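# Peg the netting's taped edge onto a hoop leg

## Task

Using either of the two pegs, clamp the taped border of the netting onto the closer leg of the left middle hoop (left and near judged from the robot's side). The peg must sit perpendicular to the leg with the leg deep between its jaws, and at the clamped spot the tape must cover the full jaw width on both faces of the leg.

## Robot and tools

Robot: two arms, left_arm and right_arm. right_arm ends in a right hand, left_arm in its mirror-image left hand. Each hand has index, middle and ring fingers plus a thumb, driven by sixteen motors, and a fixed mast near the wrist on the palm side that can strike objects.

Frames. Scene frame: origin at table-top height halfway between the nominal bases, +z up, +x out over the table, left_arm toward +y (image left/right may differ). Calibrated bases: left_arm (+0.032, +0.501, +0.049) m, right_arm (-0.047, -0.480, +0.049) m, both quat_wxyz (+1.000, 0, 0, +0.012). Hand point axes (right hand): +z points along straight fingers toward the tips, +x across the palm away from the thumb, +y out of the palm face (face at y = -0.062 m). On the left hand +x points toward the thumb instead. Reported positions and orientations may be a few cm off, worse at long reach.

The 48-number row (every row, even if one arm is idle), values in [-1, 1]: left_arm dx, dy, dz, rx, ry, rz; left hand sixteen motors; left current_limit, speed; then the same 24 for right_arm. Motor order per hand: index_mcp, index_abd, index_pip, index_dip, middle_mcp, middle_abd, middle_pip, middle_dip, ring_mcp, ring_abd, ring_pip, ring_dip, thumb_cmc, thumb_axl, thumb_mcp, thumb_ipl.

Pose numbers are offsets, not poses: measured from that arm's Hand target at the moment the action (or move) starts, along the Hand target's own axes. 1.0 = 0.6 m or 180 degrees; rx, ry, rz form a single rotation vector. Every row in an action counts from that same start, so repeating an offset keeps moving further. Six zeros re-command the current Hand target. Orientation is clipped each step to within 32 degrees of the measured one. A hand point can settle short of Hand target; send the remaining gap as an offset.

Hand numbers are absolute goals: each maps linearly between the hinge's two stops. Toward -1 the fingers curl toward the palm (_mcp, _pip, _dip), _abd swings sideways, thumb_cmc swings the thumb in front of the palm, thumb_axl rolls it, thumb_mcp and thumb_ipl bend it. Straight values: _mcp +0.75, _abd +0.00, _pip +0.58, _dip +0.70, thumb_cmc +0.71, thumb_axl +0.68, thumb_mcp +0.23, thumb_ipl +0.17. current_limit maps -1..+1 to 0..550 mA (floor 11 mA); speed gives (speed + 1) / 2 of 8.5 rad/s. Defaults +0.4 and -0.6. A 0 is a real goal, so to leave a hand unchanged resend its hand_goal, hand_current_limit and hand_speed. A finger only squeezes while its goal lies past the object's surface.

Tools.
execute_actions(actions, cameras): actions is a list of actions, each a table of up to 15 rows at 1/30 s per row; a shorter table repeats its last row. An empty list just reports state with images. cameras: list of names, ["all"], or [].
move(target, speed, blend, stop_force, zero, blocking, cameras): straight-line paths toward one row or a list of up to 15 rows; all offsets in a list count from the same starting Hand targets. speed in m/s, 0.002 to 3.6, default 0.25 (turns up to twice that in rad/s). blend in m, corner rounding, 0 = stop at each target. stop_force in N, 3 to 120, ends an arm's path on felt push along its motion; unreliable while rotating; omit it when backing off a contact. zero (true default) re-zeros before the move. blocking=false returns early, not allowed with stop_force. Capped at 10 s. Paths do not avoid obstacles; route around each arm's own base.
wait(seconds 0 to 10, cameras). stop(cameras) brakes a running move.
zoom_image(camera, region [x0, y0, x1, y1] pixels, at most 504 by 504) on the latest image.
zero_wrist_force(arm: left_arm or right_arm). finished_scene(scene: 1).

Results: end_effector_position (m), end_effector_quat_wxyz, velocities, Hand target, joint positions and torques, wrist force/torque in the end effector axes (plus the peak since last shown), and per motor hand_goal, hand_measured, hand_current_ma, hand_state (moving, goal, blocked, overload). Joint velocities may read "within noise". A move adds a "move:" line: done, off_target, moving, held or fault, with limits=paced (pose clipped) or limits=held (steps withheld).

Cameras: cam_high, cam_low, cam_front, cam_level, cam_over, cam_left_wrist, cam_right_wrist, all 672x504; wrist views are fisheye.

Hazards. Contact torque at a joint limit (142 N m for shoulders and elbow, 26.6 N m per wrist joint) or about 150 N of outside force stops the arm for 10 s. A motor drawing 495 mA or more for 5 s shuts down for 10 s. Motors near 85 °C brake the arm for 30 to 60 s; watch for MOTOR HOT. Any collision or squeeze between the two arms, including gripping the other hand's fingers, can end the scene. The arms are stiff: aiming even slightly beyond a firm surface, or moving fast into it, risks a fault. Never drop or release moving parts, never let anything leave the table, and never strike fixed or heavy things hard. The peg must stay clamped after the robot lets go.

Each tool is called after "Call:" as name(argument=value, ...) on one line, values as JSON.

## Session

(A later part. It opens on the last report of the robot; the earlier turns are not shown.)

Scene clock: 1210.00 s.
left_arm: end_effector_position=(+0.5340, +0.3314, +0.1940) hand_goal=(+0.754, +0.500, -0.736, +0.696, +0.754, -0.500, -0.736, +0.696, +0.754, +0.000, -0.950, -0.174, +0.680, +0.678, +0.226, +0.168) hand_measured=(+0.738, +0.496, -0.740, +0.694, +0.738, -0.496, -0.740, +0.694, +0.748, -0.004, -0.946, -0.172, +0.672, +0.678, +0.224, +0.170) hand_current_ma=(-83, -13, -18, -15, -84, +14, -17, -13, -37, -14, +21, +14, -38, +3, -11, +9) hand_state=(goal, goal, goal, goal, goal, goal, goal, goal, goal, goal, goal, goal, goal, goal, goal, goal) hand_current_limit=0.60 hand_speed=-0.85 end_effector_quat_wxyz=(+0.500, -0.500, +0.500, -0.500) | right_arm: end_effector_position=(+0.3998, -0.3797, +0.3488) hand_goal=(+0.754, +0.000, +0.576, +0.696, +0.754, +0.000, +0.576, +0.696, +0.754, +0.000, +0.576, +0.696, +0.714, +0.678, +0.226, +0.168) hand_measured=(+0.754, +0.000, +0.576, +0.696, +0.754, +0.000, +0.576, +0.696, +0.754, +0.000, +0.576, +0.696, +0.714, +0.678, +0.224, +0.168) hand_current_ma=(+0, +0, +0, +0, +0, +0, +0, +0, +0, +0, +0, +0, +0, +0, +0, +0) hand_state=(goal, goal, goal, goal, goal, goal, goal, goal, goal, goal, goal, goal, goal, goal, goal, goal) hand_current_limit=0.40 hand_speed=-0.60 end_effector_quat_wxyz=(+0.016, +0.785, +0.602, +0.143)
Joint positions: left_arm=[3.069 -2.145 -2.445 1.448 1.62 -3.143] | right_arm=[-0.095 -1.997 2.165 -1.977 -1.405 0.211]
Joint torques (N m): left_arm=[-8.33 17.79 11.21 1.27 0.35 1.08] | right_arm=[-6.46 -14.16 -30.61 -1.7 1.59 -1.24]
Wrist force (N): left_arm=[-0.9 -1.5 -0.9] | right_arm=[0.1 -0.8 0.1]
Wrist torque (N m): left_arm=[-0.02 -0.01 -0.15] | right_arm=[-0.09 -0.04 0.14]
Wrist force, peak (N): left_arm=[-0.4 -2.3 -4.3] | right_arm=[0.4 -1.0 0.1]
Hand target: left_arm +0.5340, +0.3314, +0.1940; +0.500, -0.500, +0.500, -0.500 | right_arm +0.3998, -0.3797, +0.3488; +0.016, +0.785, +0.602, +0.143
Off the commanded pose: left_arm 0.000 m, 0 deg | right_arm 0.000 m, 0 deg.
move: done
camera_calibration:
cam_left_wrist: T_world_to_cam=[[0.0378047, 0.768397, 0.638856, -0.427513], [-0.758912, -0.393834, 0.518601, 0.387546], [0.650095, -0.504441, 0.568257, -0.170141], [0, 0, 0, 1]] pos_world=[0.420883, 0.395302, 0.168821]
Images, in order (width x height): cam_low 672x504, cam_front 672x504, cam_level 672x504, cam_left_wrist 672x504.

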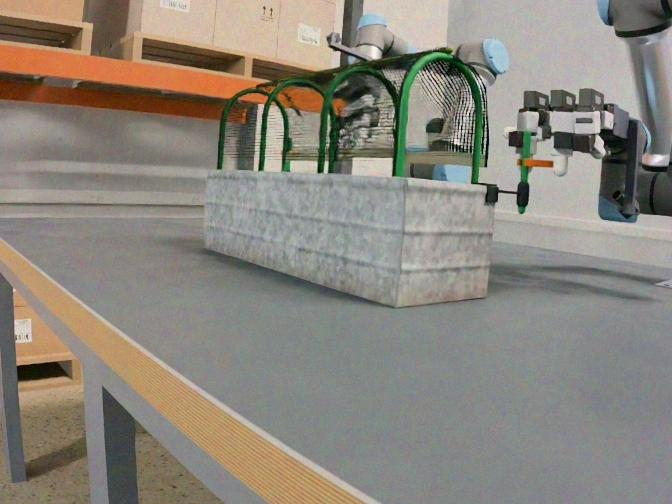

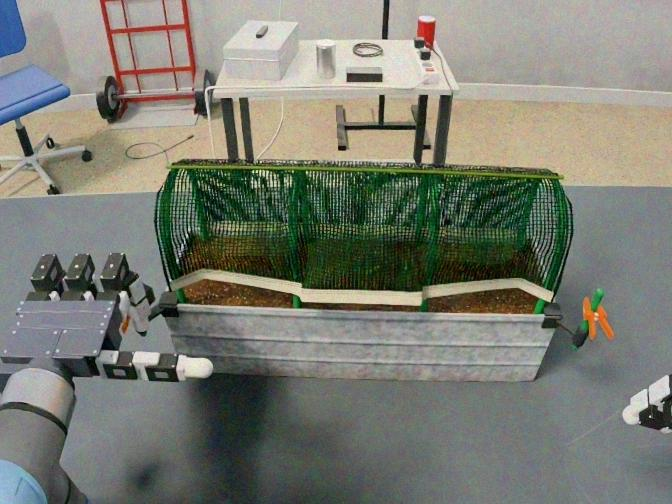

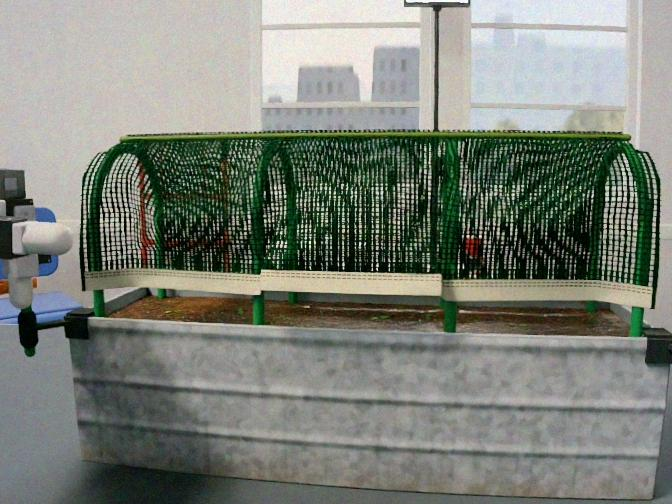

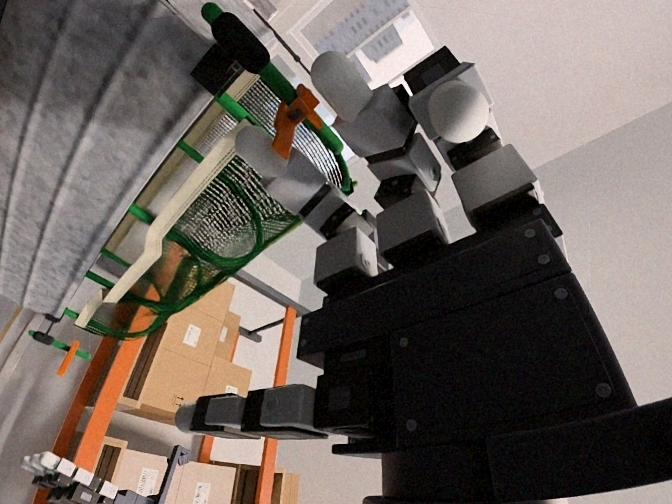

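Call:
move(target=[[-0.006, 0, -0.0183, 0, 0, 0, 0.754, 0.5, -0.737, 0.696, 0.754, -0.5, -0.737, 0.696, 0.754, 0, -0.95, -0.174, 0.68, 0.678, 0.226, 0.168, 0.6, -0.85, 0, 0, 0, 0, 0, 0, 0.754, 0, 0.576, 0.696, 0.754, 0, 0.576, 0.696, 0.754, 0, 0.576, 0.696, 0.714, 0.678, 0.226, 0.168, 0.4, -0.6], [-0.006, 0, -0.0183, 0, 0, 0, 0.754, 0.1, -0.737, 0.696, 0.754, -0.1, -0.737, 0.696, 0.754, 0, -0.95, -0.174, 0.68, 0.678, 0.226, 0.168, 0.7, -0.93, 0, 0, 0, 0, 0, 0, 0.754, 0, 0.576, 0.696, 0.754, 0, 0.576, 0.696, 0.754, 0, 0.576, 0.696, 0.714, 0.678, 0.226, 0.168, 0.4, -0.6]], speed=0.03, cameras=["cam_low", "cam_left_wrist", "cam_level"])

Call:
zoom_image(camera="cam_left_wrist", region=[220, 40, 370, 190])

Call:
zoom_image(camera="cam_low", region=[490, 110, 590, 210])

Scene clock: 1301.43 s.
left_arm: end_effector_position=(+0.5230, +0.3350, +0.1940) hand_goal=(+0.754, +0.100, -0.736, +0.696, +0.754, -0.100, -0.736, +0.696, +0.754, +0.000, -0.950, -0.174, +0.680, +0.678, +0.226, +0.168) hand_measured=(+0.742, +0.114, -0.732, +0.696, +0.738, -0.104, -0.740, +0.694, +0.748, -0.004, -0.946, -0.172, +0.672, +0.678, +0.224, +0.170) hand_current_ma=(-61, +61, +17, +0, -83, -14, -17, -13, -37, -14, +21, +14, -38, +3, -11, +9) hand_state=(goal, goal, goal, goal, goal, goal, goal, goal, goal, goal, goal, goal, goal, goal, goal, goal) hand_current_limit=0.70 hand_speed=-0.93 end_effector_quat_wxyz=(+0.500, -0.500, +0.500, -0.500) | right_arm: end_effector_position=(+0.3998, -0.3797, +0.3488) hand_goal=(+0.754, +0.000, +0.576, +0.696, +0.754, +0.000, +0.576, +0.696, +0.754, +0.000, +0.576, +0.696, +0.714, +0.678, +0.226, +0.168) hand_measured=(+0.754, +0.000, +0.576, +0.696, +0.754, +0.000, +0.576, +0.696, +0.754, +0.000, +0.576, +0.696, +0.714, +0.678, +0.224, +0.168) hand_current_ma=(+0, +0, +0, +0, +0, +0, +0, +0, +0, +0, +0, +0, +0, +0, +0, +0) hand_state=(goal, goal, goal, goal, goal, goal, goal, goal, goal, goal, goal, goal, goal, goal, goal, goal) hand_current_limit=0.40 hand_speed=-0.60 end_effector_quat_wxyz=(+0.016, +0.785, +0.602, +0.143)
Joint positions: left_arm=[3.08 -2.14 -2.478 1.476 1.609 -3.143] | right_arm=[-0.095 -1.997 2.165 -1.977 -1.405 0.211]
Joint torques (N m): left_arm=[9.06 32.57 -3.13 3.41 -1.63 -1.18] | right_arm=[-5.86 -14.35 -30.55 -1.97 1.27 -1.26]
Wrist force (N): left_arm=[1.1 -0.9 -0.3] | right_arm=[0.3 -0.7 0.1]
Wrist torque (N m): left_arm=[0.01 -0.01 -0.11] | right_arm=[-0.06 -0.06 0.16]
Wrist force, peak (N): left_arm=[-0.8 -1.7 -0.6] | right_arm=[0.3 -1.0 0.0]
Hand target: left_arm +0.5230, +0.3350, +0.1940; +0.500, -0.500, +0.500, -0.500 | right_arm +0.3998, -0.3797, +0.3488; +0.016, +0.785, +0.602, +0.143
Off the commanded pose: left_arm 0.000 m, 0 deg | right_arm 0.000 m, 0 deg.
move: done
camera_calibration:
cam_left_wrist: T_world_to_cam=[[0.0378047, 0.768397, 0.638856, -0.42979], [-0.758912, -0.393834, 0.518601, 0.380652], [0.650095, -0.504441, 0.568257, -0.16129], [0, 0, 0, 1]] pos_world=[0.409983, 0.398802, 0.168821]
Images, in order (width x height): cam_low 672x504, cam_level 672x504, cam_left_wrist 672x504.

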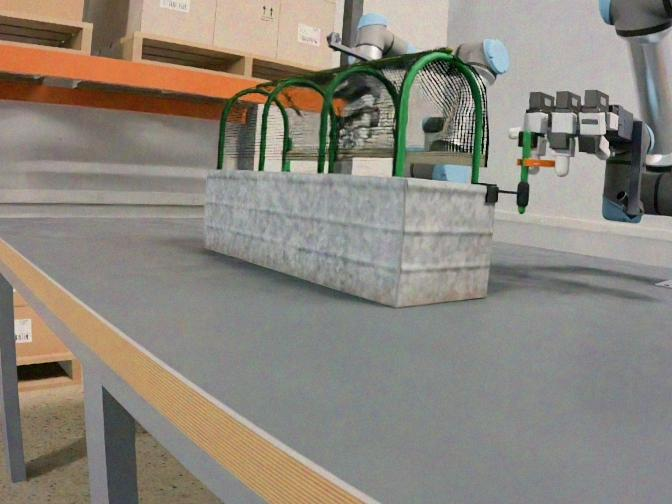

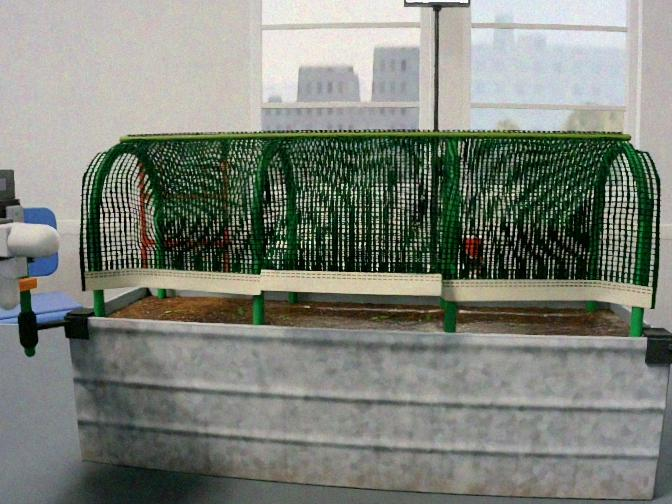

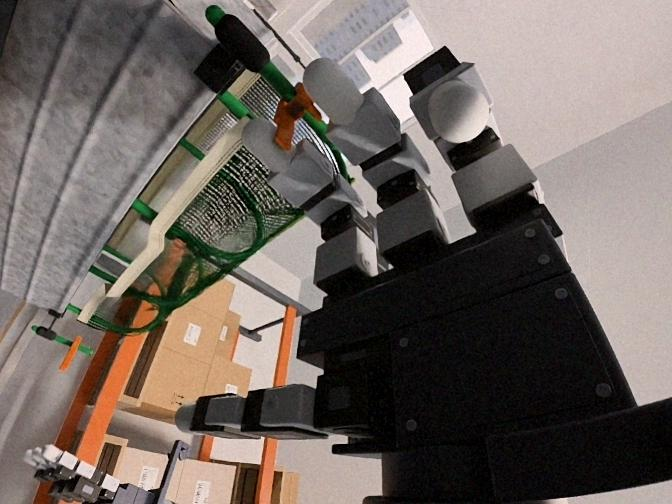

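Scaled by 3.360 from the camera's 672x504 image, which has a finer 960x720 frame.

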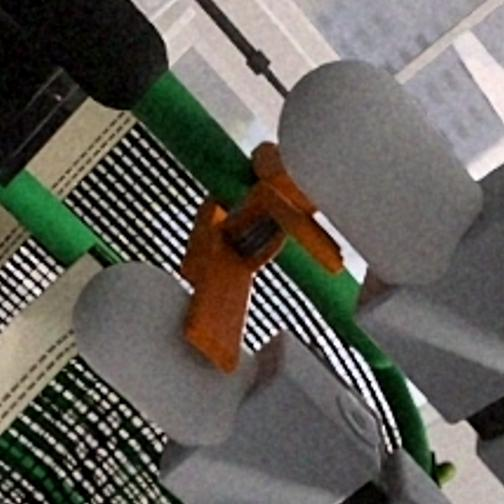

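Scaled by 5.040 from the camera's 672x504 image, which has a finer 960x720 frame.

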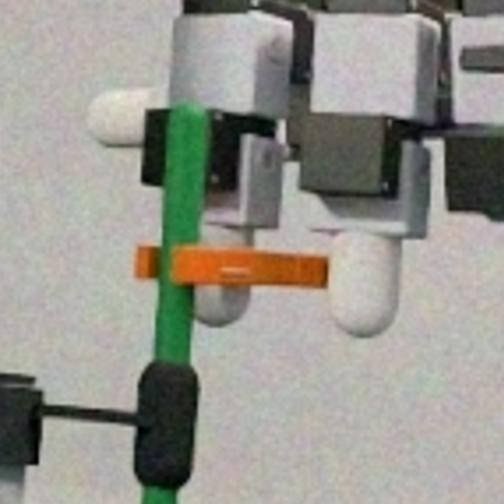

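Call:
move(target=[[0, 0, 0, 0, 0, 0, 0.754, -0.0, -0.737, 0.696, 0.754, 0.1, -0.737, 0.696, 0.754, 0, -0.95, -0.174, 0.68, 0.678, 0.226, 0.168, 0.78, -0.93, 0, 0, 0, 0, 0, 0, 0.754, 0, 0.576, 0.696, 0.754, 0, 0.576, 0.696, 0.754, 0, 0.576, 0.696, 0.714, 0.678, 0.226, 0.168, 0.4, -0.6], [0, 0, 0, 0, 0, 0, 0.754, -0.1, -0.737, 0.696, 0.754, 0.2, -0.737, 0.696, 0.754, 0, -0.95, -0.174, 0.68, 0.678, 0.226, 0.168, 0.78, -0.93, 0, 0, 0, 0, 0, 0, 0.754, 0, 0.576, 0.696, 0.754, 0, 0.576, 0.696, 0.754, 0, 0.576, 0.696, 0.714, 0.678, 0.226, 0.168, 0.4, -0.6]], speed=0.03, cameras=["cam_low", "cam_left_wrist", "cam_level"])

Call:
zoom_image(camera="cam_left_wrist", region=[220, 40, 370, 190])

Call:
zoom_image(camera="cam_low", region=[490, 110, 590, 210])

Scene clock: 1323.27 s.
left_arm: end_effector_position=(+0.5230, +0.3350, +0.1940) hand_goal=(+0.754, -0.100, -0.736, +0.696, +0.754, +0.200, -0.736, +0.696, +0.754, +0.000, -0.950, -0.174, +0.680, +0.678, +0.226, +0.168) hand_measured=(+0.748, -0.016, -0.740, +0.696, +0.750, +0.146, -0.748, +0.692, +0.748, -0.004, -0.946, -0.172, +0.672, +0.678, +0.224, +0.170) hand_current_ma=(-33, +371, -18, +0, -24, -241, -65, -19, -37, -14, +21, +14, -38, +3, -11, +9) hand_state=(goal, blocked, goal, goal, goal, blocked, goal, goal, goal, goal, goal, goal, goal, goal, goal, goal) hand_current_limit=0.78 hand_speed=-0.93 end_effector_quat_wxyz=(+0.500, -0.500, +0.500, -0.500) | right_arm: end_effector_position=(+0.3998, -0.3797, +0.3488) hand_goal=(+0.754, +0.000, +0.576, +0.696, +0.754, +0.000, +0.576, +0.696, +0.754, +0.000, +0.576, +0.696, +0.714, +0.678, +0.226, +0.168) hand_measured=(+0.754, +0.000, +0.576, +0.696, +0.754, +0.000, +0.576, +0.696, +0.754, +0.000, +0.576, +0.696, +0.714, +0.678, +0.224, +0.168) hand_current_ma=(+0, +0, +0, +0, +0, +0, +0, +0, +0, +0, +0, +0, +0, +0, +0, +0) hand_state=(goal, goal, goal, goal, goal, goal, goal, goal, goal, goal, goal, goal, goal, goal, goal, goal) hand_current_limit=0.40 hand_speed=-0.60 end_effector_quat_wxyz=(+0.016, +0.785, +0.602, +0.143)
Joint positions: left_arm=[3.08 -2.14 -2.478 1.476 1.609 -3.143] | right_arm=[-0.095 -1.997 2.165 -1.977 -1.405 0.211]
Joint torques (N m): left_arm=[8.82 32.15 -3.21 3.29 2.67 -1.19] | right_arm=[-6.64 -14.19 -30.28 -1.82 1.38 -1.14]
Wrist force (N): left_arm=[0.9 -1.2 -0.1] | right_arm=[0.2 -0.6 0.2]
Wrist torque (N m): left_arm=[-0.04 0.12 -0.13] | right_arm=[-0.07 -0.06 0.15]
Wrist force, peak (N): left_arm=[1.3 -1.1 -0.6] | right_arm=[0.2 -1.1 0.0]
Hand target: left_arm +0.5230, +0.3350, +0.1940; +0.500, -0.500, +0.500, -0.500 | right_arm +0.3998, -0.3797, +0.3488; +0.016, +0.785, +0.602, +0.143
Off the commanded pose: left_arm 0.000 m, 0 deg | right_arm 0.000 m, 0 deg.
move: done
camera_calibration:
cam_left_wrist: T_world_to_cam=[[0.0378047, 0.768397, 0.638856, -0.42979], [-0.758912, -0.393834, 0.518601, 0.380652], [0.650095, -0.504441, 0.568257, -0.16129], [0, 0, 0, 1]] pos_world=[0.409983, 0.398802, 0.168821]
Images, in order (width x height): cam_low 672x504, cam_level 672x504, cam_left_wrist 672x504.

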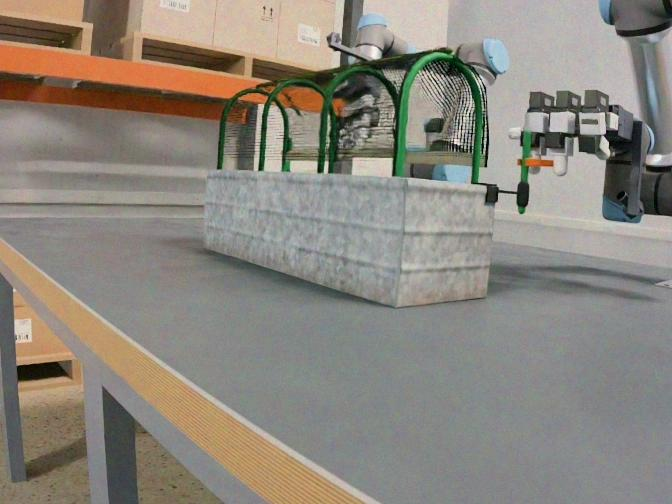

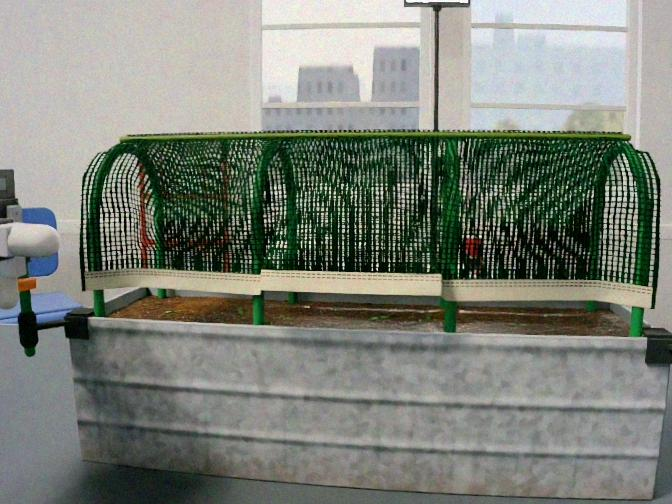

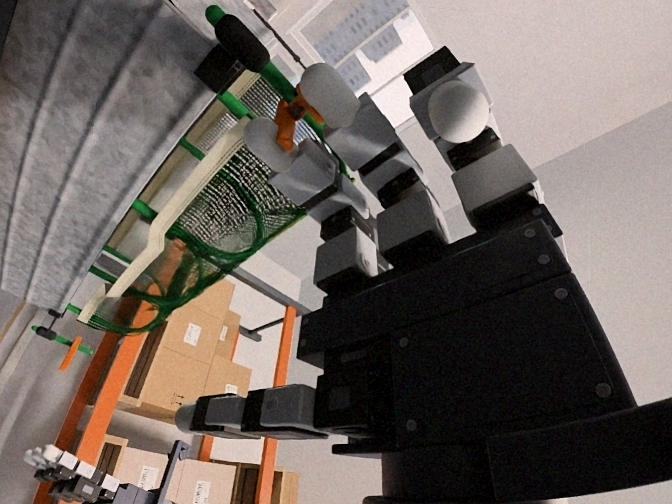

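Scaled by 3.360 from the camera's 672x504 image, which has a finer 960x720 frame.

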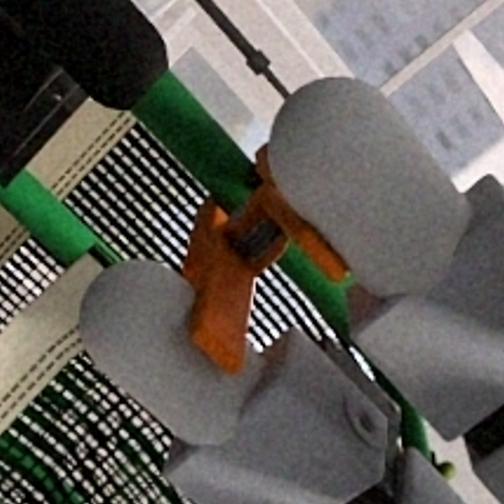

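Scaled by 5.040 from the camera's 672x504 image, which has a finer 960x720 frame.

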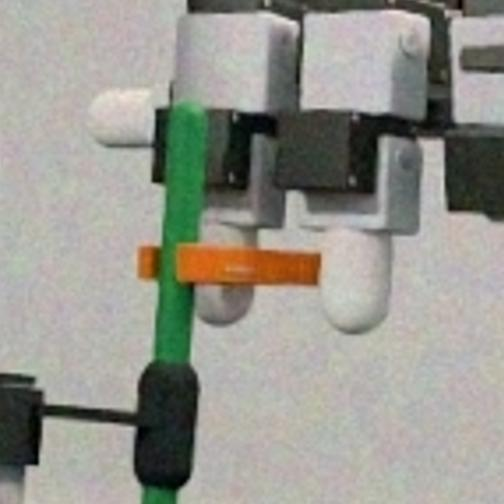

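Call:
move(target=[[0, 0, 0, 0, 0, 0, 0.754, -0.15, -0.737, 0.696, 0.754, 0.3, -0.737, 0.696, 0.754, 0, -0.95, -0.174, 0.68, 0.678, 0.226, 0.168, 0.78, -0.95, 0, 0, 0, 0, 0, 0, 0.754, 0, 0.576, 0.696, 0.754, 0, 0.576, 0.696, 0.754, 0, 0.576, 0.696, 0.714, 0.678, 0.226, 0.168, 0.4, -0.6]], speed=0.03, cameras=["cam_low", "cam_left_wrist"])

Call:
zoom_image(camera="cam_left_wrist", region=[220, 40, 370, 190])

Call:
zoom_image(camera="cam_low", region=[490, 110, 590, 210])

Scene clock: 1343.57 s.
left_arm: end_effector_position=(+0.5230, +0.3350, +0.1940) hand_goal=(+0.754, -0.150, -0.736, +0.696, +0.754, +0.300, -0.736, +0.696, +0.754, +0.000, -0.950, -0.174, +0.680, +0.678, +0.226, +0.168) hand_measured=(+0.748, -0.070, -0.754, +0.690, +0.750, +0.248, -0.764, +0.686, +0.748, -0.004, -0.946, -0.172, +0.672, +0.678, +0.224, +0.170) hand_current_ma=(-33, +352, -88, -29, -18, -224, -144, -50, -37, -14, +21, +14, -38, +3, -11, +9) hand_state=(goal, blocked, goal, goal, goal, blocked, blocked, goal, goal, goal, goal, goal, goal, goal, goal, goal) hand_current_limit=0.78 hand_speed=-0.95 end_effector_quat_wxyz=(+0.500, -0.500, +0.500, -0.500) | right_arm: end_effector_position=(+0.3998, -0.3797, +0.3488) hand_goal=(+0.754, +0.000, +0.576, +0.696, +0.754, +0.000, +0.576, +0.696, +0.754, +0.000, +0.576, +0.696, +0.714, +0.678, +0.226, +0.168) hand_measured=(+0.754, +0.000, +0.576, +0.696, +0.754, +0.000, +0.576, +0.696, +0.754, +0.000, +0.576, +0.696, +0.714, +0.678, +0.224, +0.168) hand_current_ma=(+0, +0, +0, +0, +0, +0, +0, +0, +0, +0, +0, +0, +0, +0, +0, +0) hand_state=(goal, goal, goal, goal, goal, goal, goal, goal, goal, goal, goal, goal, goal, goal, goal, goal) hand_current_limit=0.40 hand_speed=-0.60 end_effector_quat_wxyz=(+0.016, +0.785, +0.602, +0.143)
Joint positions: left_arm=[3.08 -2.14 -2.478 1.476 1.609 -3.143] | right_arm=[-0.095 -1.997 2.165 -1.977 -1.405 0.211]
Joint torques (N m): left_arm=[8.9 31.1 -2.82 3.19 2.48 -1.2] | right_arm=[-6.31 -15.43 -30.56 -1.76 1.31 -1.24]
Wrist force (N): left_arm=[1.3 -1.3 -0.5] | right_arm=[0.2 -0.7 0.1]
Wrist torque (N m): left_arm=[0.03 0.08 -0.12] | right_arm=[-0.06 -0.05 0.15]
Wrist force, peak (N): left_arm=[1.4 -1.6 -0.1] | right_arm=[0.3 -0.9 0.1]
Hand target: left_arm +0.5230, +0.3350, +0.1940; +0.500, -0.500, +0.500, -0.500 | right_arm +0.3998, -0.3797, +0.3488; +0.016, +0.785, +0.602, +0.143
Off the commanded pose: left_arm 0.000 m, 0 deg | right_arm 0.000 m, 0 deg.
move: done
camera_calibration:
cam_left_wrist: T_world_to_cam=[[0.0378047, 0.768397, 0.638856, -0.42979], [-0.758912, -0.393834, 0.518601, 0.380652], [0.650095, -0.504441, 0.568257, -0.16129], [0, 0, 0, 1]] pos_world=[0.409983, 0.398802, 0.168821]
Images, in order (width x height): cam_low 672x504, cam_left_wrist 672x504.

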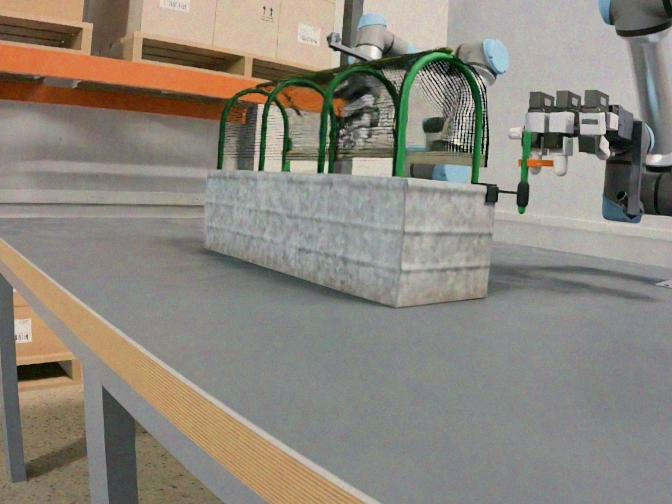

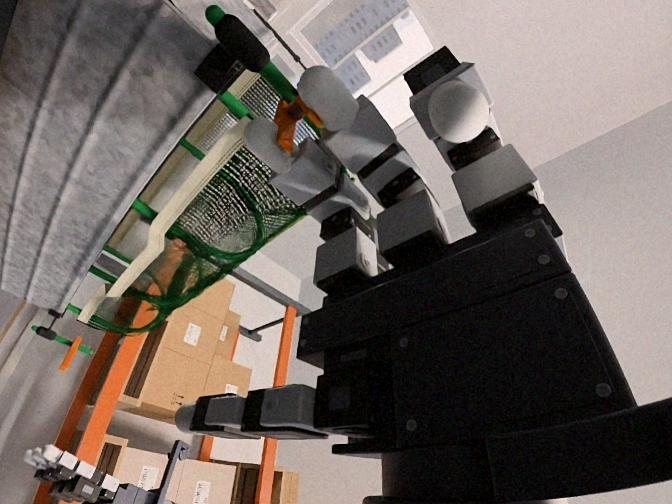

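Scaled by 3.360 from the camera's 672x504 image, which has a finer 960x720 frame.

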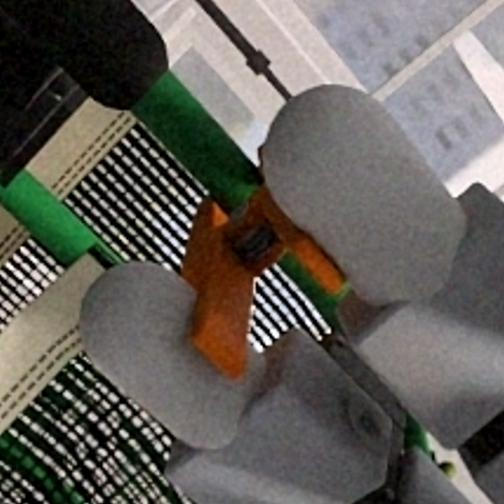

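Scaled by 5.040 from the camera's 672x504 image, which has a finer 960x720 frame.

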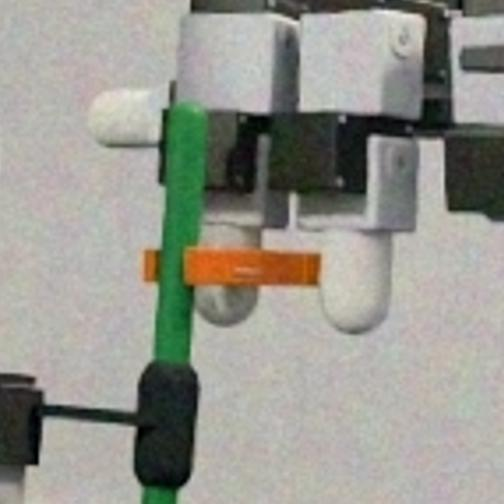

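Call:
move(target=[[0, 0, 0, 0, 0, 0, 0.754, -0.2, -0.72, 0.696, 0.754, 0.34, -0.72, 0.696, 0.754, 0, -0.95, -0.174, 0.68, 0.678, 0.226, 0.168, 0.78, -0.95, 0, 0, 0, 0, 0, 0, 0.754, 0, 0.576, 0.696, 0.754, 0, 0.576, 0.696, 0.754, 0, 0.576, 0.696, 0.714, 0.678, 0.226, 0.168, 0.4, -0.6], [0.003, 0, -0.01, 0, 0, 0, 0.754, -0.2, -0.72, 0.696, 0.754, 0.34, -0.72, 0.696, 0.754, 0, -0.95, -0.174, 0.68, 0.678, 0.226, 0.168, 0.78, -0.95, 0, 0, 0, 0, 0, 0, 0.754, 0, 0.576, 0.696, 0.754, 0, 0.576, 0.696, 0.754, 0, 0.576, 0.696, 0.714, 0.678, 0.226, 0.168, 0.4, -0.6]], speed=0.02, cameras=["cam_low", "cam_left_wrist"])

Call:
zoom_image(camera="cam_left_wrist", region=[220, 40, 370, 190])

Call:
zoom_image(camera="cam_low", region=[490, 110, 590, 210])

Scene clock: 1381.67 s.
left_arm: end_effector_position=(+0.5173, +0.3332, +0.1940) hand_goal=(+0.754, -0.200, -0.720, +0.696, +0.754, +0.340, -0.720, +0.696, +0.754, +0.000, -0.950, -0.174, +0.680, +0.678, +0.226, +0.168) hand_measured=(+0.748, -0.122, -0.754, +0.688, +0.748, +0.296, -0.774, +0.676, +0.748, -0.004, -0.946, -0.172, +0.672, +0.678, +0.224, +0.170) hand_current_ma=(-33, +347, -169, -42, -29, -192, -274, -104, -37, -14, +21, +14, -38, +3, -11, +9) hand_state=(goal, blocked, blocked, goal, goal, blocked, blocked, blocked, goal, goal, goal, goal, goal, goal, goal, goal) hand_current_limit=0.78 hand_speed=-0.95 end_effector_quat_wxyz=(+0.500, -0.500, +0.500, -0.500) | right_arm: end_effector_position=(+0.3998, -0.3797, +0.3488) hand_goal=(+0.754, +0.000, +0.576, +0.696, +0.754, +0.000, +0.576, +0.696, +0.754, +0.000, +0.576, +0.696, +0.714, +0.678, +0.226, +0.168) hand_measured=(+0.754, +0.000, +0.576, +0.696, +0.754, +0.000, +0.576, +0.696, +0.754, +0.000, +0.576, +0.696, +0.714, +0.678, +0.224, +0.168) hand_current_ma=(+0, +0, +0, +0, +0, +0, +0, +0, +0, +0, +0, +0, +0, +0, +0, +0) hand_state=(goal, goal, goal, goal, goal, goal, goal, goal, goal, goal, goal, goal, goal, goal, goal, goal) hand_current_limit=0.40 hand_speed=-0.60 end_effector_quat_wxyz=(+0.016, +0.785, +0.602, +0.143)
Joint positions: left_arm=[3.073 -2.138 -2.49 1.487 1.616 -3.143] | right_arm=[-0.095 -1.997 2.165 -1.977 -1.405 0.211]
Joint torques (N m): left_arm=[-7.95 33.04 -3.12 3.45 3.12 -1.17] | right_arm=[-6.13 -13.55 -30.64 -1.79 1.33 -1.31]
Wrist force (N): left_arm=[0.4 -1.2 -0.8] | right_arm=[0.3 -0.7 0.1]
Wrist torque (N m): left_arm=[0.00 0.09 -0.14] | right_arm=[-0.06 -0.06 0.16]
Wrist force, peak (N): left_arm=[1.7 -1.6 -0.2] | right_arm=[0.3 -1.0 0.2]
Hand target: left_arm +0.5170, +0.3332, +0.1940; +0.500, -0.500, +0.500, -0.500 | right_arm +0.3998, -0.3797, +0.3488; +0.016, +0.785, +0.602, +0.143
Off the commanded pose: left_arm 0.000 m, 0 deg | right_arm 0.000 m, 0 deg.
move: done
camera_calibration:
cam_left_wrist: T_world_to_cam=[[0.0378047, 0.768397, 0.638856, -0.428265], [-0.758912, -0.393834, 0.518601, 0.375581], [0.650095, -0.504441, 0.568257, -0.158377], [0, 0, 0, 1]] pos_world=[0.404183, 0.397102, 0.168821]
Images, in order (width x height): cam_low 672x504, cam_left_wrist 672x504.

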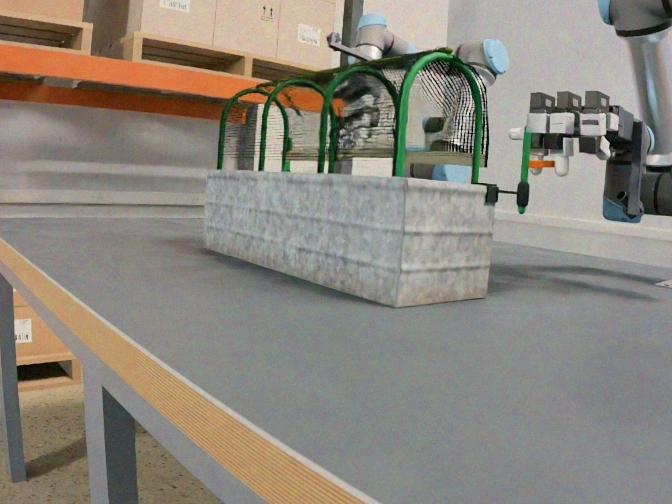

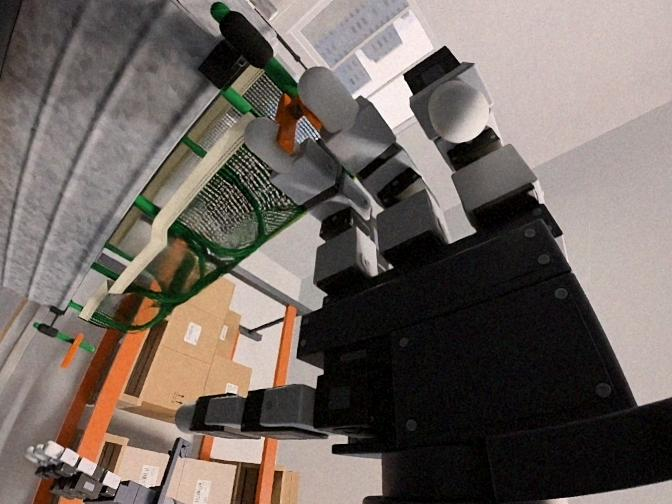

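Scaled by 3.360 from the camera's 672x504 image, which has a finer 960x720 frame.

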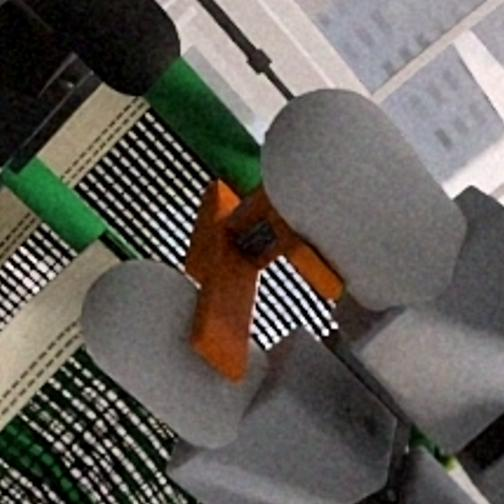

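Scaled by 5.040 from the camera's 672x504 image, which has a finer 960x720 frame.

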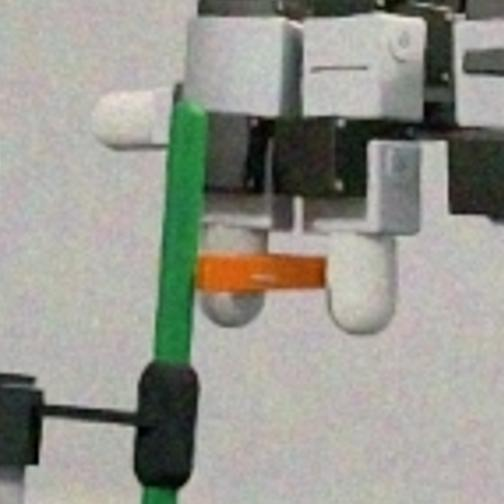

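Call:
move(target=[0, 0, -0.0667, 0, 0, 0, 0.754, -0.2, -0.72, 0.696, 0.754, 0.34, -0.72, 0.696, 0.754, 0, -0.95, -0.174, 0.68, 0.678, 0.226, 0.168, 0.78, -0.95, 0, 0, 0, 0, 0, 0, 0.754, 0, 0.576, 0.696, 0.754, 0, 0.576, 0.696, 0.754, 0, 0.576, 0.696, 0.714, 0.678, 0.226, 0.168, 0.4, -0.6], speed=0.03, cameras=["cam_low", "cam_left_wrist", "cam_front", "cam_over", "cam_level"])

Call:
zoom_image(camera="cam_left_wrist", region=[220, 40, 370, 190])

Call:
zoom_image(camera="cam_low", region=[490, 110, 590, 210])

Call:
zoom_image(camera="cam_front", region=[60, 240, 200, 360])

Scene clock: 1400.37 s.
left_arm: end_effector_position=(+0.4772, +0.3332, +0.1940) hand_goal=(+0.754, -0.200, -0.720, +0.696, +0.754, +0.340, -0.720, +0.696, +0.754, +0.000, -0.950, -0.174, +0.680, +0.678, +0.226, +0.168) hand_measured=(+0.794, -0.124, -0.680, +0.712, +0.700, +0.310, -0.816, +0.660, +0.748, -0.004, -0.946, -0.172, +0.672, +0.678, +0.224, +0.170) hand_current_ma=(+213, +334, +206, +84, -293, -128, -487, -184, -37, -14, +21, +14, -38, +3, -11, +9) hand_state=(blocked, blocked, blocked, goal, blocked, blocked, blocked, blocked, goal, goal, goal, goal, goal, goal, goal, goal) hand_current_limit=0.78 hand_speed=-0.95 end_effector_quat_wxyz=(+0.500, -0.500, +0.500, -0.500) | right_arm: end_effector_position=(+0.3998, -0.3797, +0.3488) hand_goal=(+0.754, +0.000, +0.576, +0.696, +0.754, +0.000, +0.576, +0.696, +0.754, +0.000, +0.576, +0.696, +0.714, +0.678, +0.226, +0.168) hand_measured=(+0.754, +0.000, +0.576, +0.696, +0.754, +0.000, +0.576, +0.696, +0.754, +0.000, +0.576, +0.696, +0.714, +0.678, +0.224, +0.168) hand_current_ma=(+0, +0, +0, +0, +0, +0, +0, +0, +0, +0, +0, +0, +0, +0, +0, +0) hand_state=(goal, goal, goal, goal, goal, goal, goal, goal, goal, goal, goal, goal, goal, goal, goal, goal) hand_current_limit=0.40 hand_speed=-0.60 end_effector_quat_wxyz=(+0.016, +0.785, +0.602, +0.143)
Joint positions: left_arm=[3.064 -2.132 -2.59 1.581 1.624 -3.143] | right_arm=[-0.095 -1.997 2.165 -1.977 -1.405 0.211]
Joint torques (N m): left_arm=[-8.8 14.5 -5.88 3.59 2.64 0.9] | right_arm=[-6.44 -13.76 -31.37 -1.9 1.38 -1.21]
Wrist force (N): left_arm=[-0.8 -0.9 -0.8] | right_arm=[0.2 -0.8 0.1]
Wrist torque (N m): left_arm=[0.03 -0.02 -0.15] | right_arm=[-0.08 -0.04 0.14]
Wrist force, peak (N): left_arm=[0.4 -1.6 -1.2] | right_arm=[0.2 -1.0 0.1]
Hand target: left_arm +0.4770, +0.3332, +0.1940; +0.500, -0.500, +0.500, -0.500 | right_arm +0.3998, -0.3797, +0.3488; +0.016, +0.785, +0.602, +0.143
Off the commanded pose: left_arm 0.000 m, 0 deg | right_arm 0.000 m, 0 deg.
move: done
camera_calibration:
cam_left_wrist: T_world_to_cam=[[0.0378047, 0.768397, 0.638856, -0.426672], [-0.758912, -0.393834, 0.518601, 0.345109], [0.650095, -0.504441, 0.568257, -0.132358], [0, 0, 0, 1]] pos_world=[0.364083, 0.397002, 0.168821]
Images, in order (width x height): cam_low 672x504, cam_front 672x504, cam_level 672x504, cam_over 672x504, cam_left_wrist 672x504.

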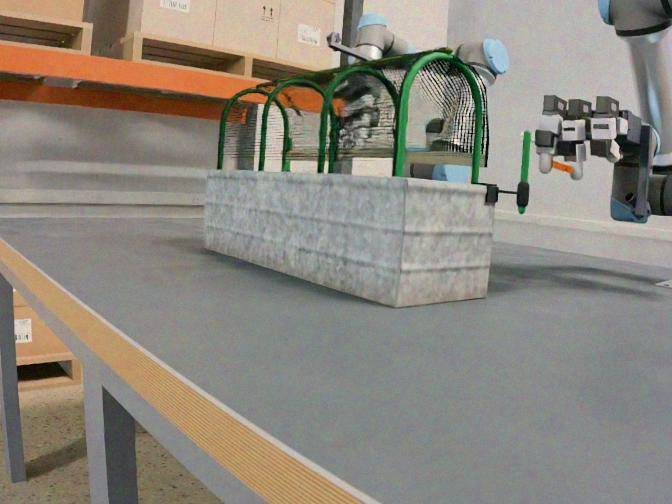

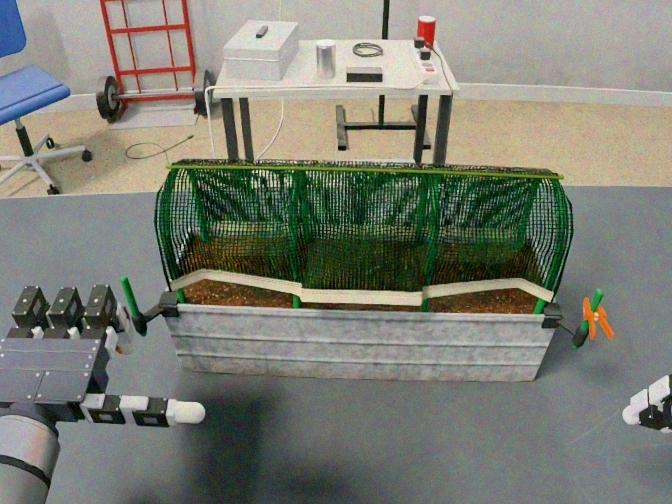

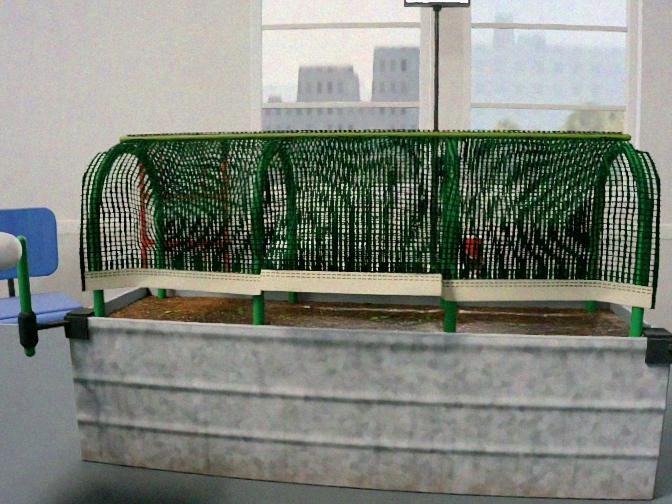

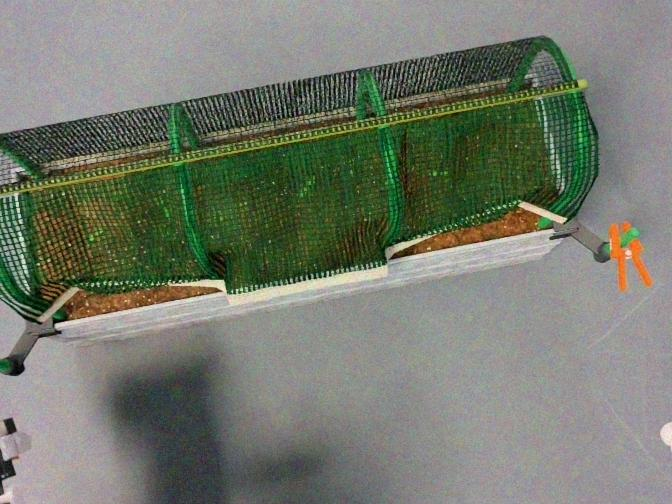

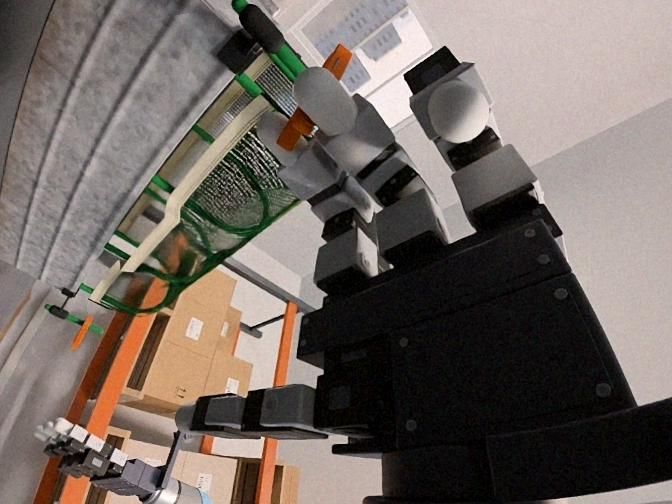

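Scaled by 3.360 from the camera's 672x504 image, which has a finer 960x720 frame.

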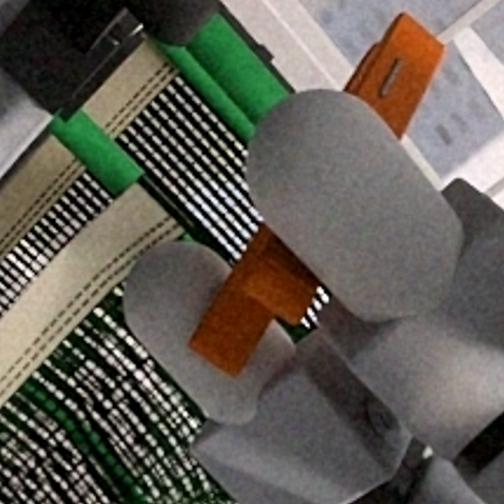

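Scaled by 5.040 from the camera's 672x504 image, which has a finer 960x720 frame.

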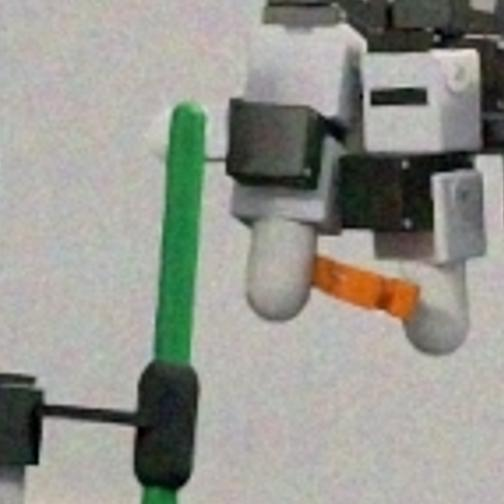

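Scaled by 3.600 from the camera's 672x504 image, which has a finer 960x720 frame.

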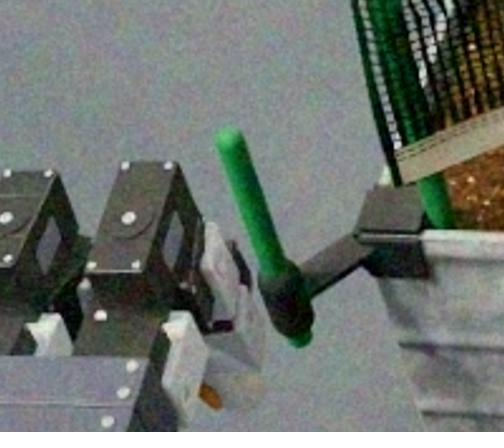

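Call:
move(target=[-0.045, 0.1867, -0.095, -0.1944, 0, 0, 0.754, -0.2, -0.72, 0.696, 0.754, 0.34, -0.72, 0.696, 0.754, 0, -0.95, -0.174, 0.68, 0.678, 0.226, 0.168, 0.78, -0.95, 0, 0, 0, 0, 0, 0, 0.754, 0, 0.576, 0.696, 0.754, 0, 0.576, 0.696, 0.754, 0, 0.576, 0.696, 0.714, 0.678, 0.226, 0.168, 0.4, -0.6], speed=0.12, cameras=["cam_low", "cam_left_wrist", "cam_front", "cam_high"])

Call:
zoom_image(camera="cam_low", region=[540, 130, 672, 262])

Call:
zoom_image(camera="cam_left_wrist", region=[220, 20, 400, 200])

Scene clock: 1556.23 s.
left_arm: end_effector_position=(+0.4200, +0.3600, +0.0820) hand_goal=(+0.754, -0.200, -0.720, +0.696, +0.754, +0.340, -0.720, +0.696, +0.754, +0.000, -0.950, -0.174, +0.680, +0.678, +0.226, +0.168) hand_measured=(+0.796, -0.124, -0.676, +0.714, +0.700, +0.312, -0.816, +0.660, +0.748, -0.004, -0.946, -0.172, +0.672, +0.678, +0.224, +0.170) hand_current_ma=(+229, +334, +219, +87, -294, -127, -487, -184, -37, -14, +21, +14, -38, +3, -11, +8) hand_state=(blocked, blocked, blocked, goal, blocked, blocked, blocked, blocked, goal, goal, goal, goal, goal, goal, goal, goal) hand_current_limit=0.78 hand_speed=-0.95 end_effector_quat_wxyz=(-0.326, +0.627, -0.627, +0.327) | right_arm: end_effector_position=(+0.3998, -0.3797, +0.3488) hand_goal=(+0.754, +0.000, +0.576, +0.696, +0.754, +0.000, +0.576, +0.696, +0.754, +0.000, +0.576, +0.696, +0.714, +0.678, +0.226, +0.168) hand_measured=(+0.754, +0.000, +0.576, +0.696, +0.754, +0.000, +0.576, +0.696, +0.754, +0.000, +0.576, +0.696, +0.714, +0.678, +0.224, +0.168) hand_current_ma=(+0, +0, +0, +0, +0, +0, +0, +0, +0, +0, +0, +0, +0, +0, +0, +0) hand_state=(goal, goal, goal, goal, goal, goal, goal, goal, goal, goal, goal, goal, goal, goal, goal, goal) hand_current_limit=0.40 hand_speed=-0.60 end_effector_quat_wxyz=(+0.016, +0.785, +0.602, +0.143)
Joint positions: left_arm=[3.18 -2.024 -2.696 0.968 1.519 -3.107] | right_arm=[-0.095 -1.997 2.165 -1.977 -1.405 0.211]
Joint torques (N m): left_arm=[9.01 27.63 10.21 1.28 -2.55 1.3] | right_arm=[-5.29 -14.39 -31.05 -1.86 1.14 -1.25]
Wrist force (N): left_arm=[-0.7 -0.6 -0.9] | right_arm=[0.1 -0.7 0.1]
Wrist torque (N m): left_arm=[0.14 0.04 -0.20] | right_arm=[-0.06 -0.03 0.14]
Wrist force, peak (N): left_arm=[-1.0 -1.4 -0.8] | right_arm=[0.3 -0.9 0.3]
Hand target: left_arm +0.4200, +0.3600, +0.0819; -0.326, +0.627, -0.627, +0.327 | right_arm +0.3998, -0.3797, +0.3488; +0.016, +0.785, +0.602, +0.143
Off the commanded pose: left_arm 0.000 m, 0 deg | right_arm 0.000 m, 0 deg.
move: done
camera_calibration:
cam_left_wrist: T_world_to_cam=[[0.397557, 0.768388, 0.501527, -0.513505], [-0.324828, -0.393327, 0.860105, 0.15998], [0.858158, -0.50485, 0.093224, -0.0663494], [0, 0, 0, 1]] pos_world=[0.313052, 0.423999, 0.126123]
Images, in order (width x height): cam_high 672x504, cam_low 672x504, cam_front 672x504, cam_left_wrist 672x504.

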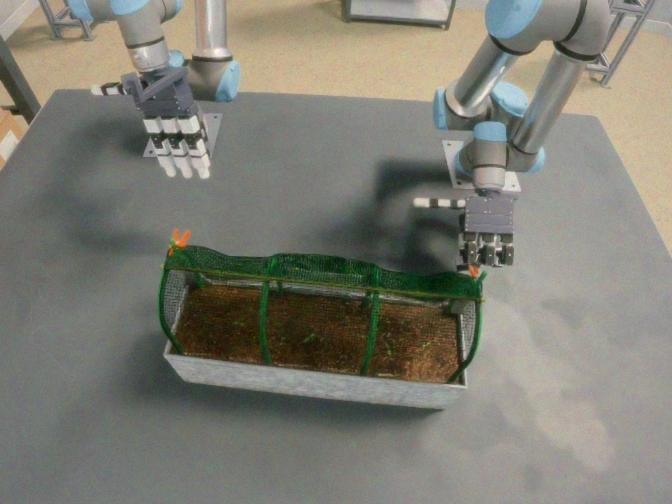

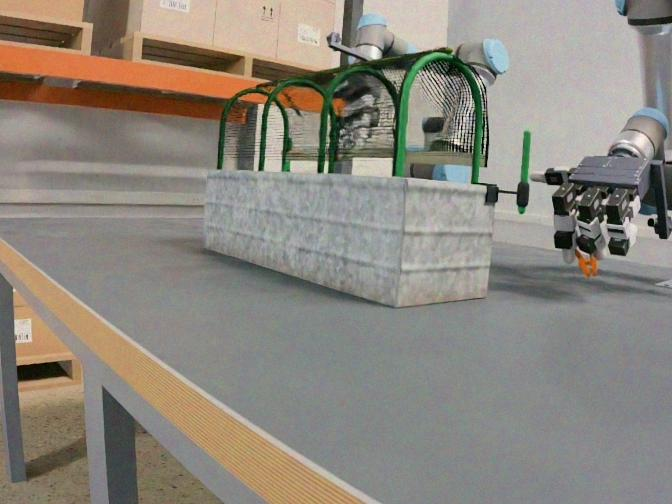

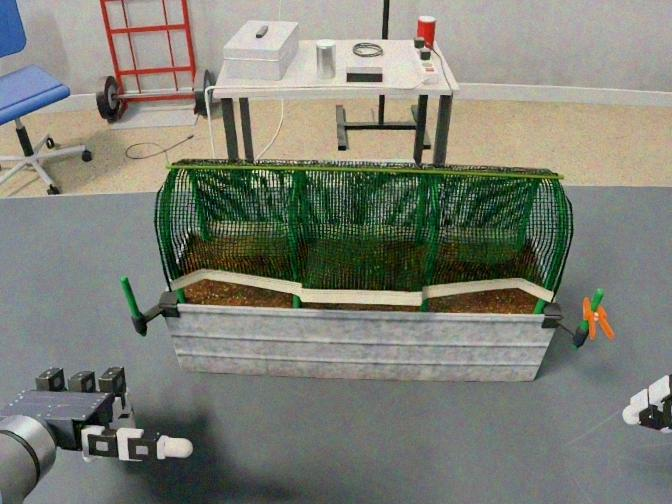

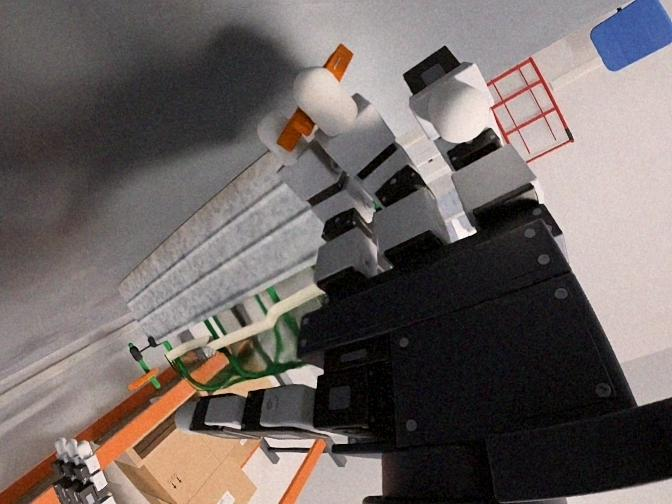

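Scaled by 3.818 from the camera's 672x504 image, which has a finer 960x720 frame.

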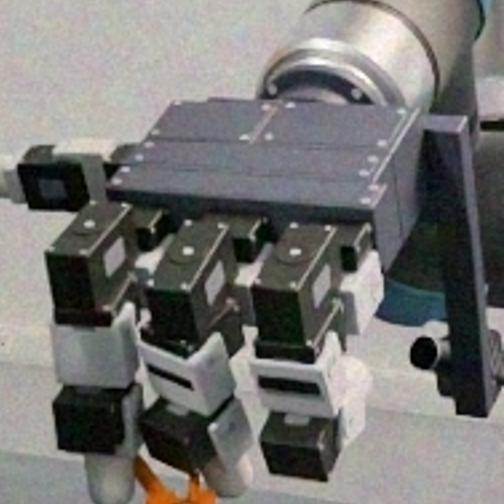

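Scaled by 2.800 from the camera's 672x504 image, which has a finer 960x720 frame.

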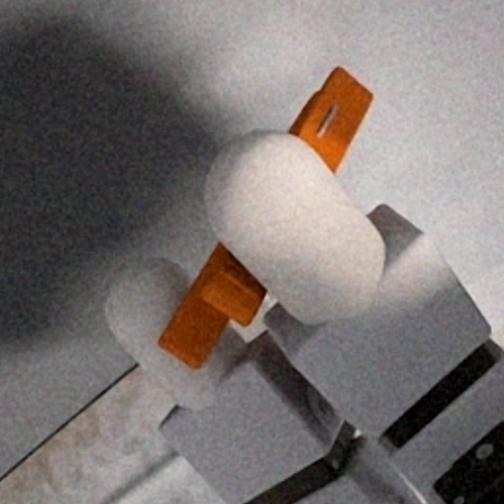

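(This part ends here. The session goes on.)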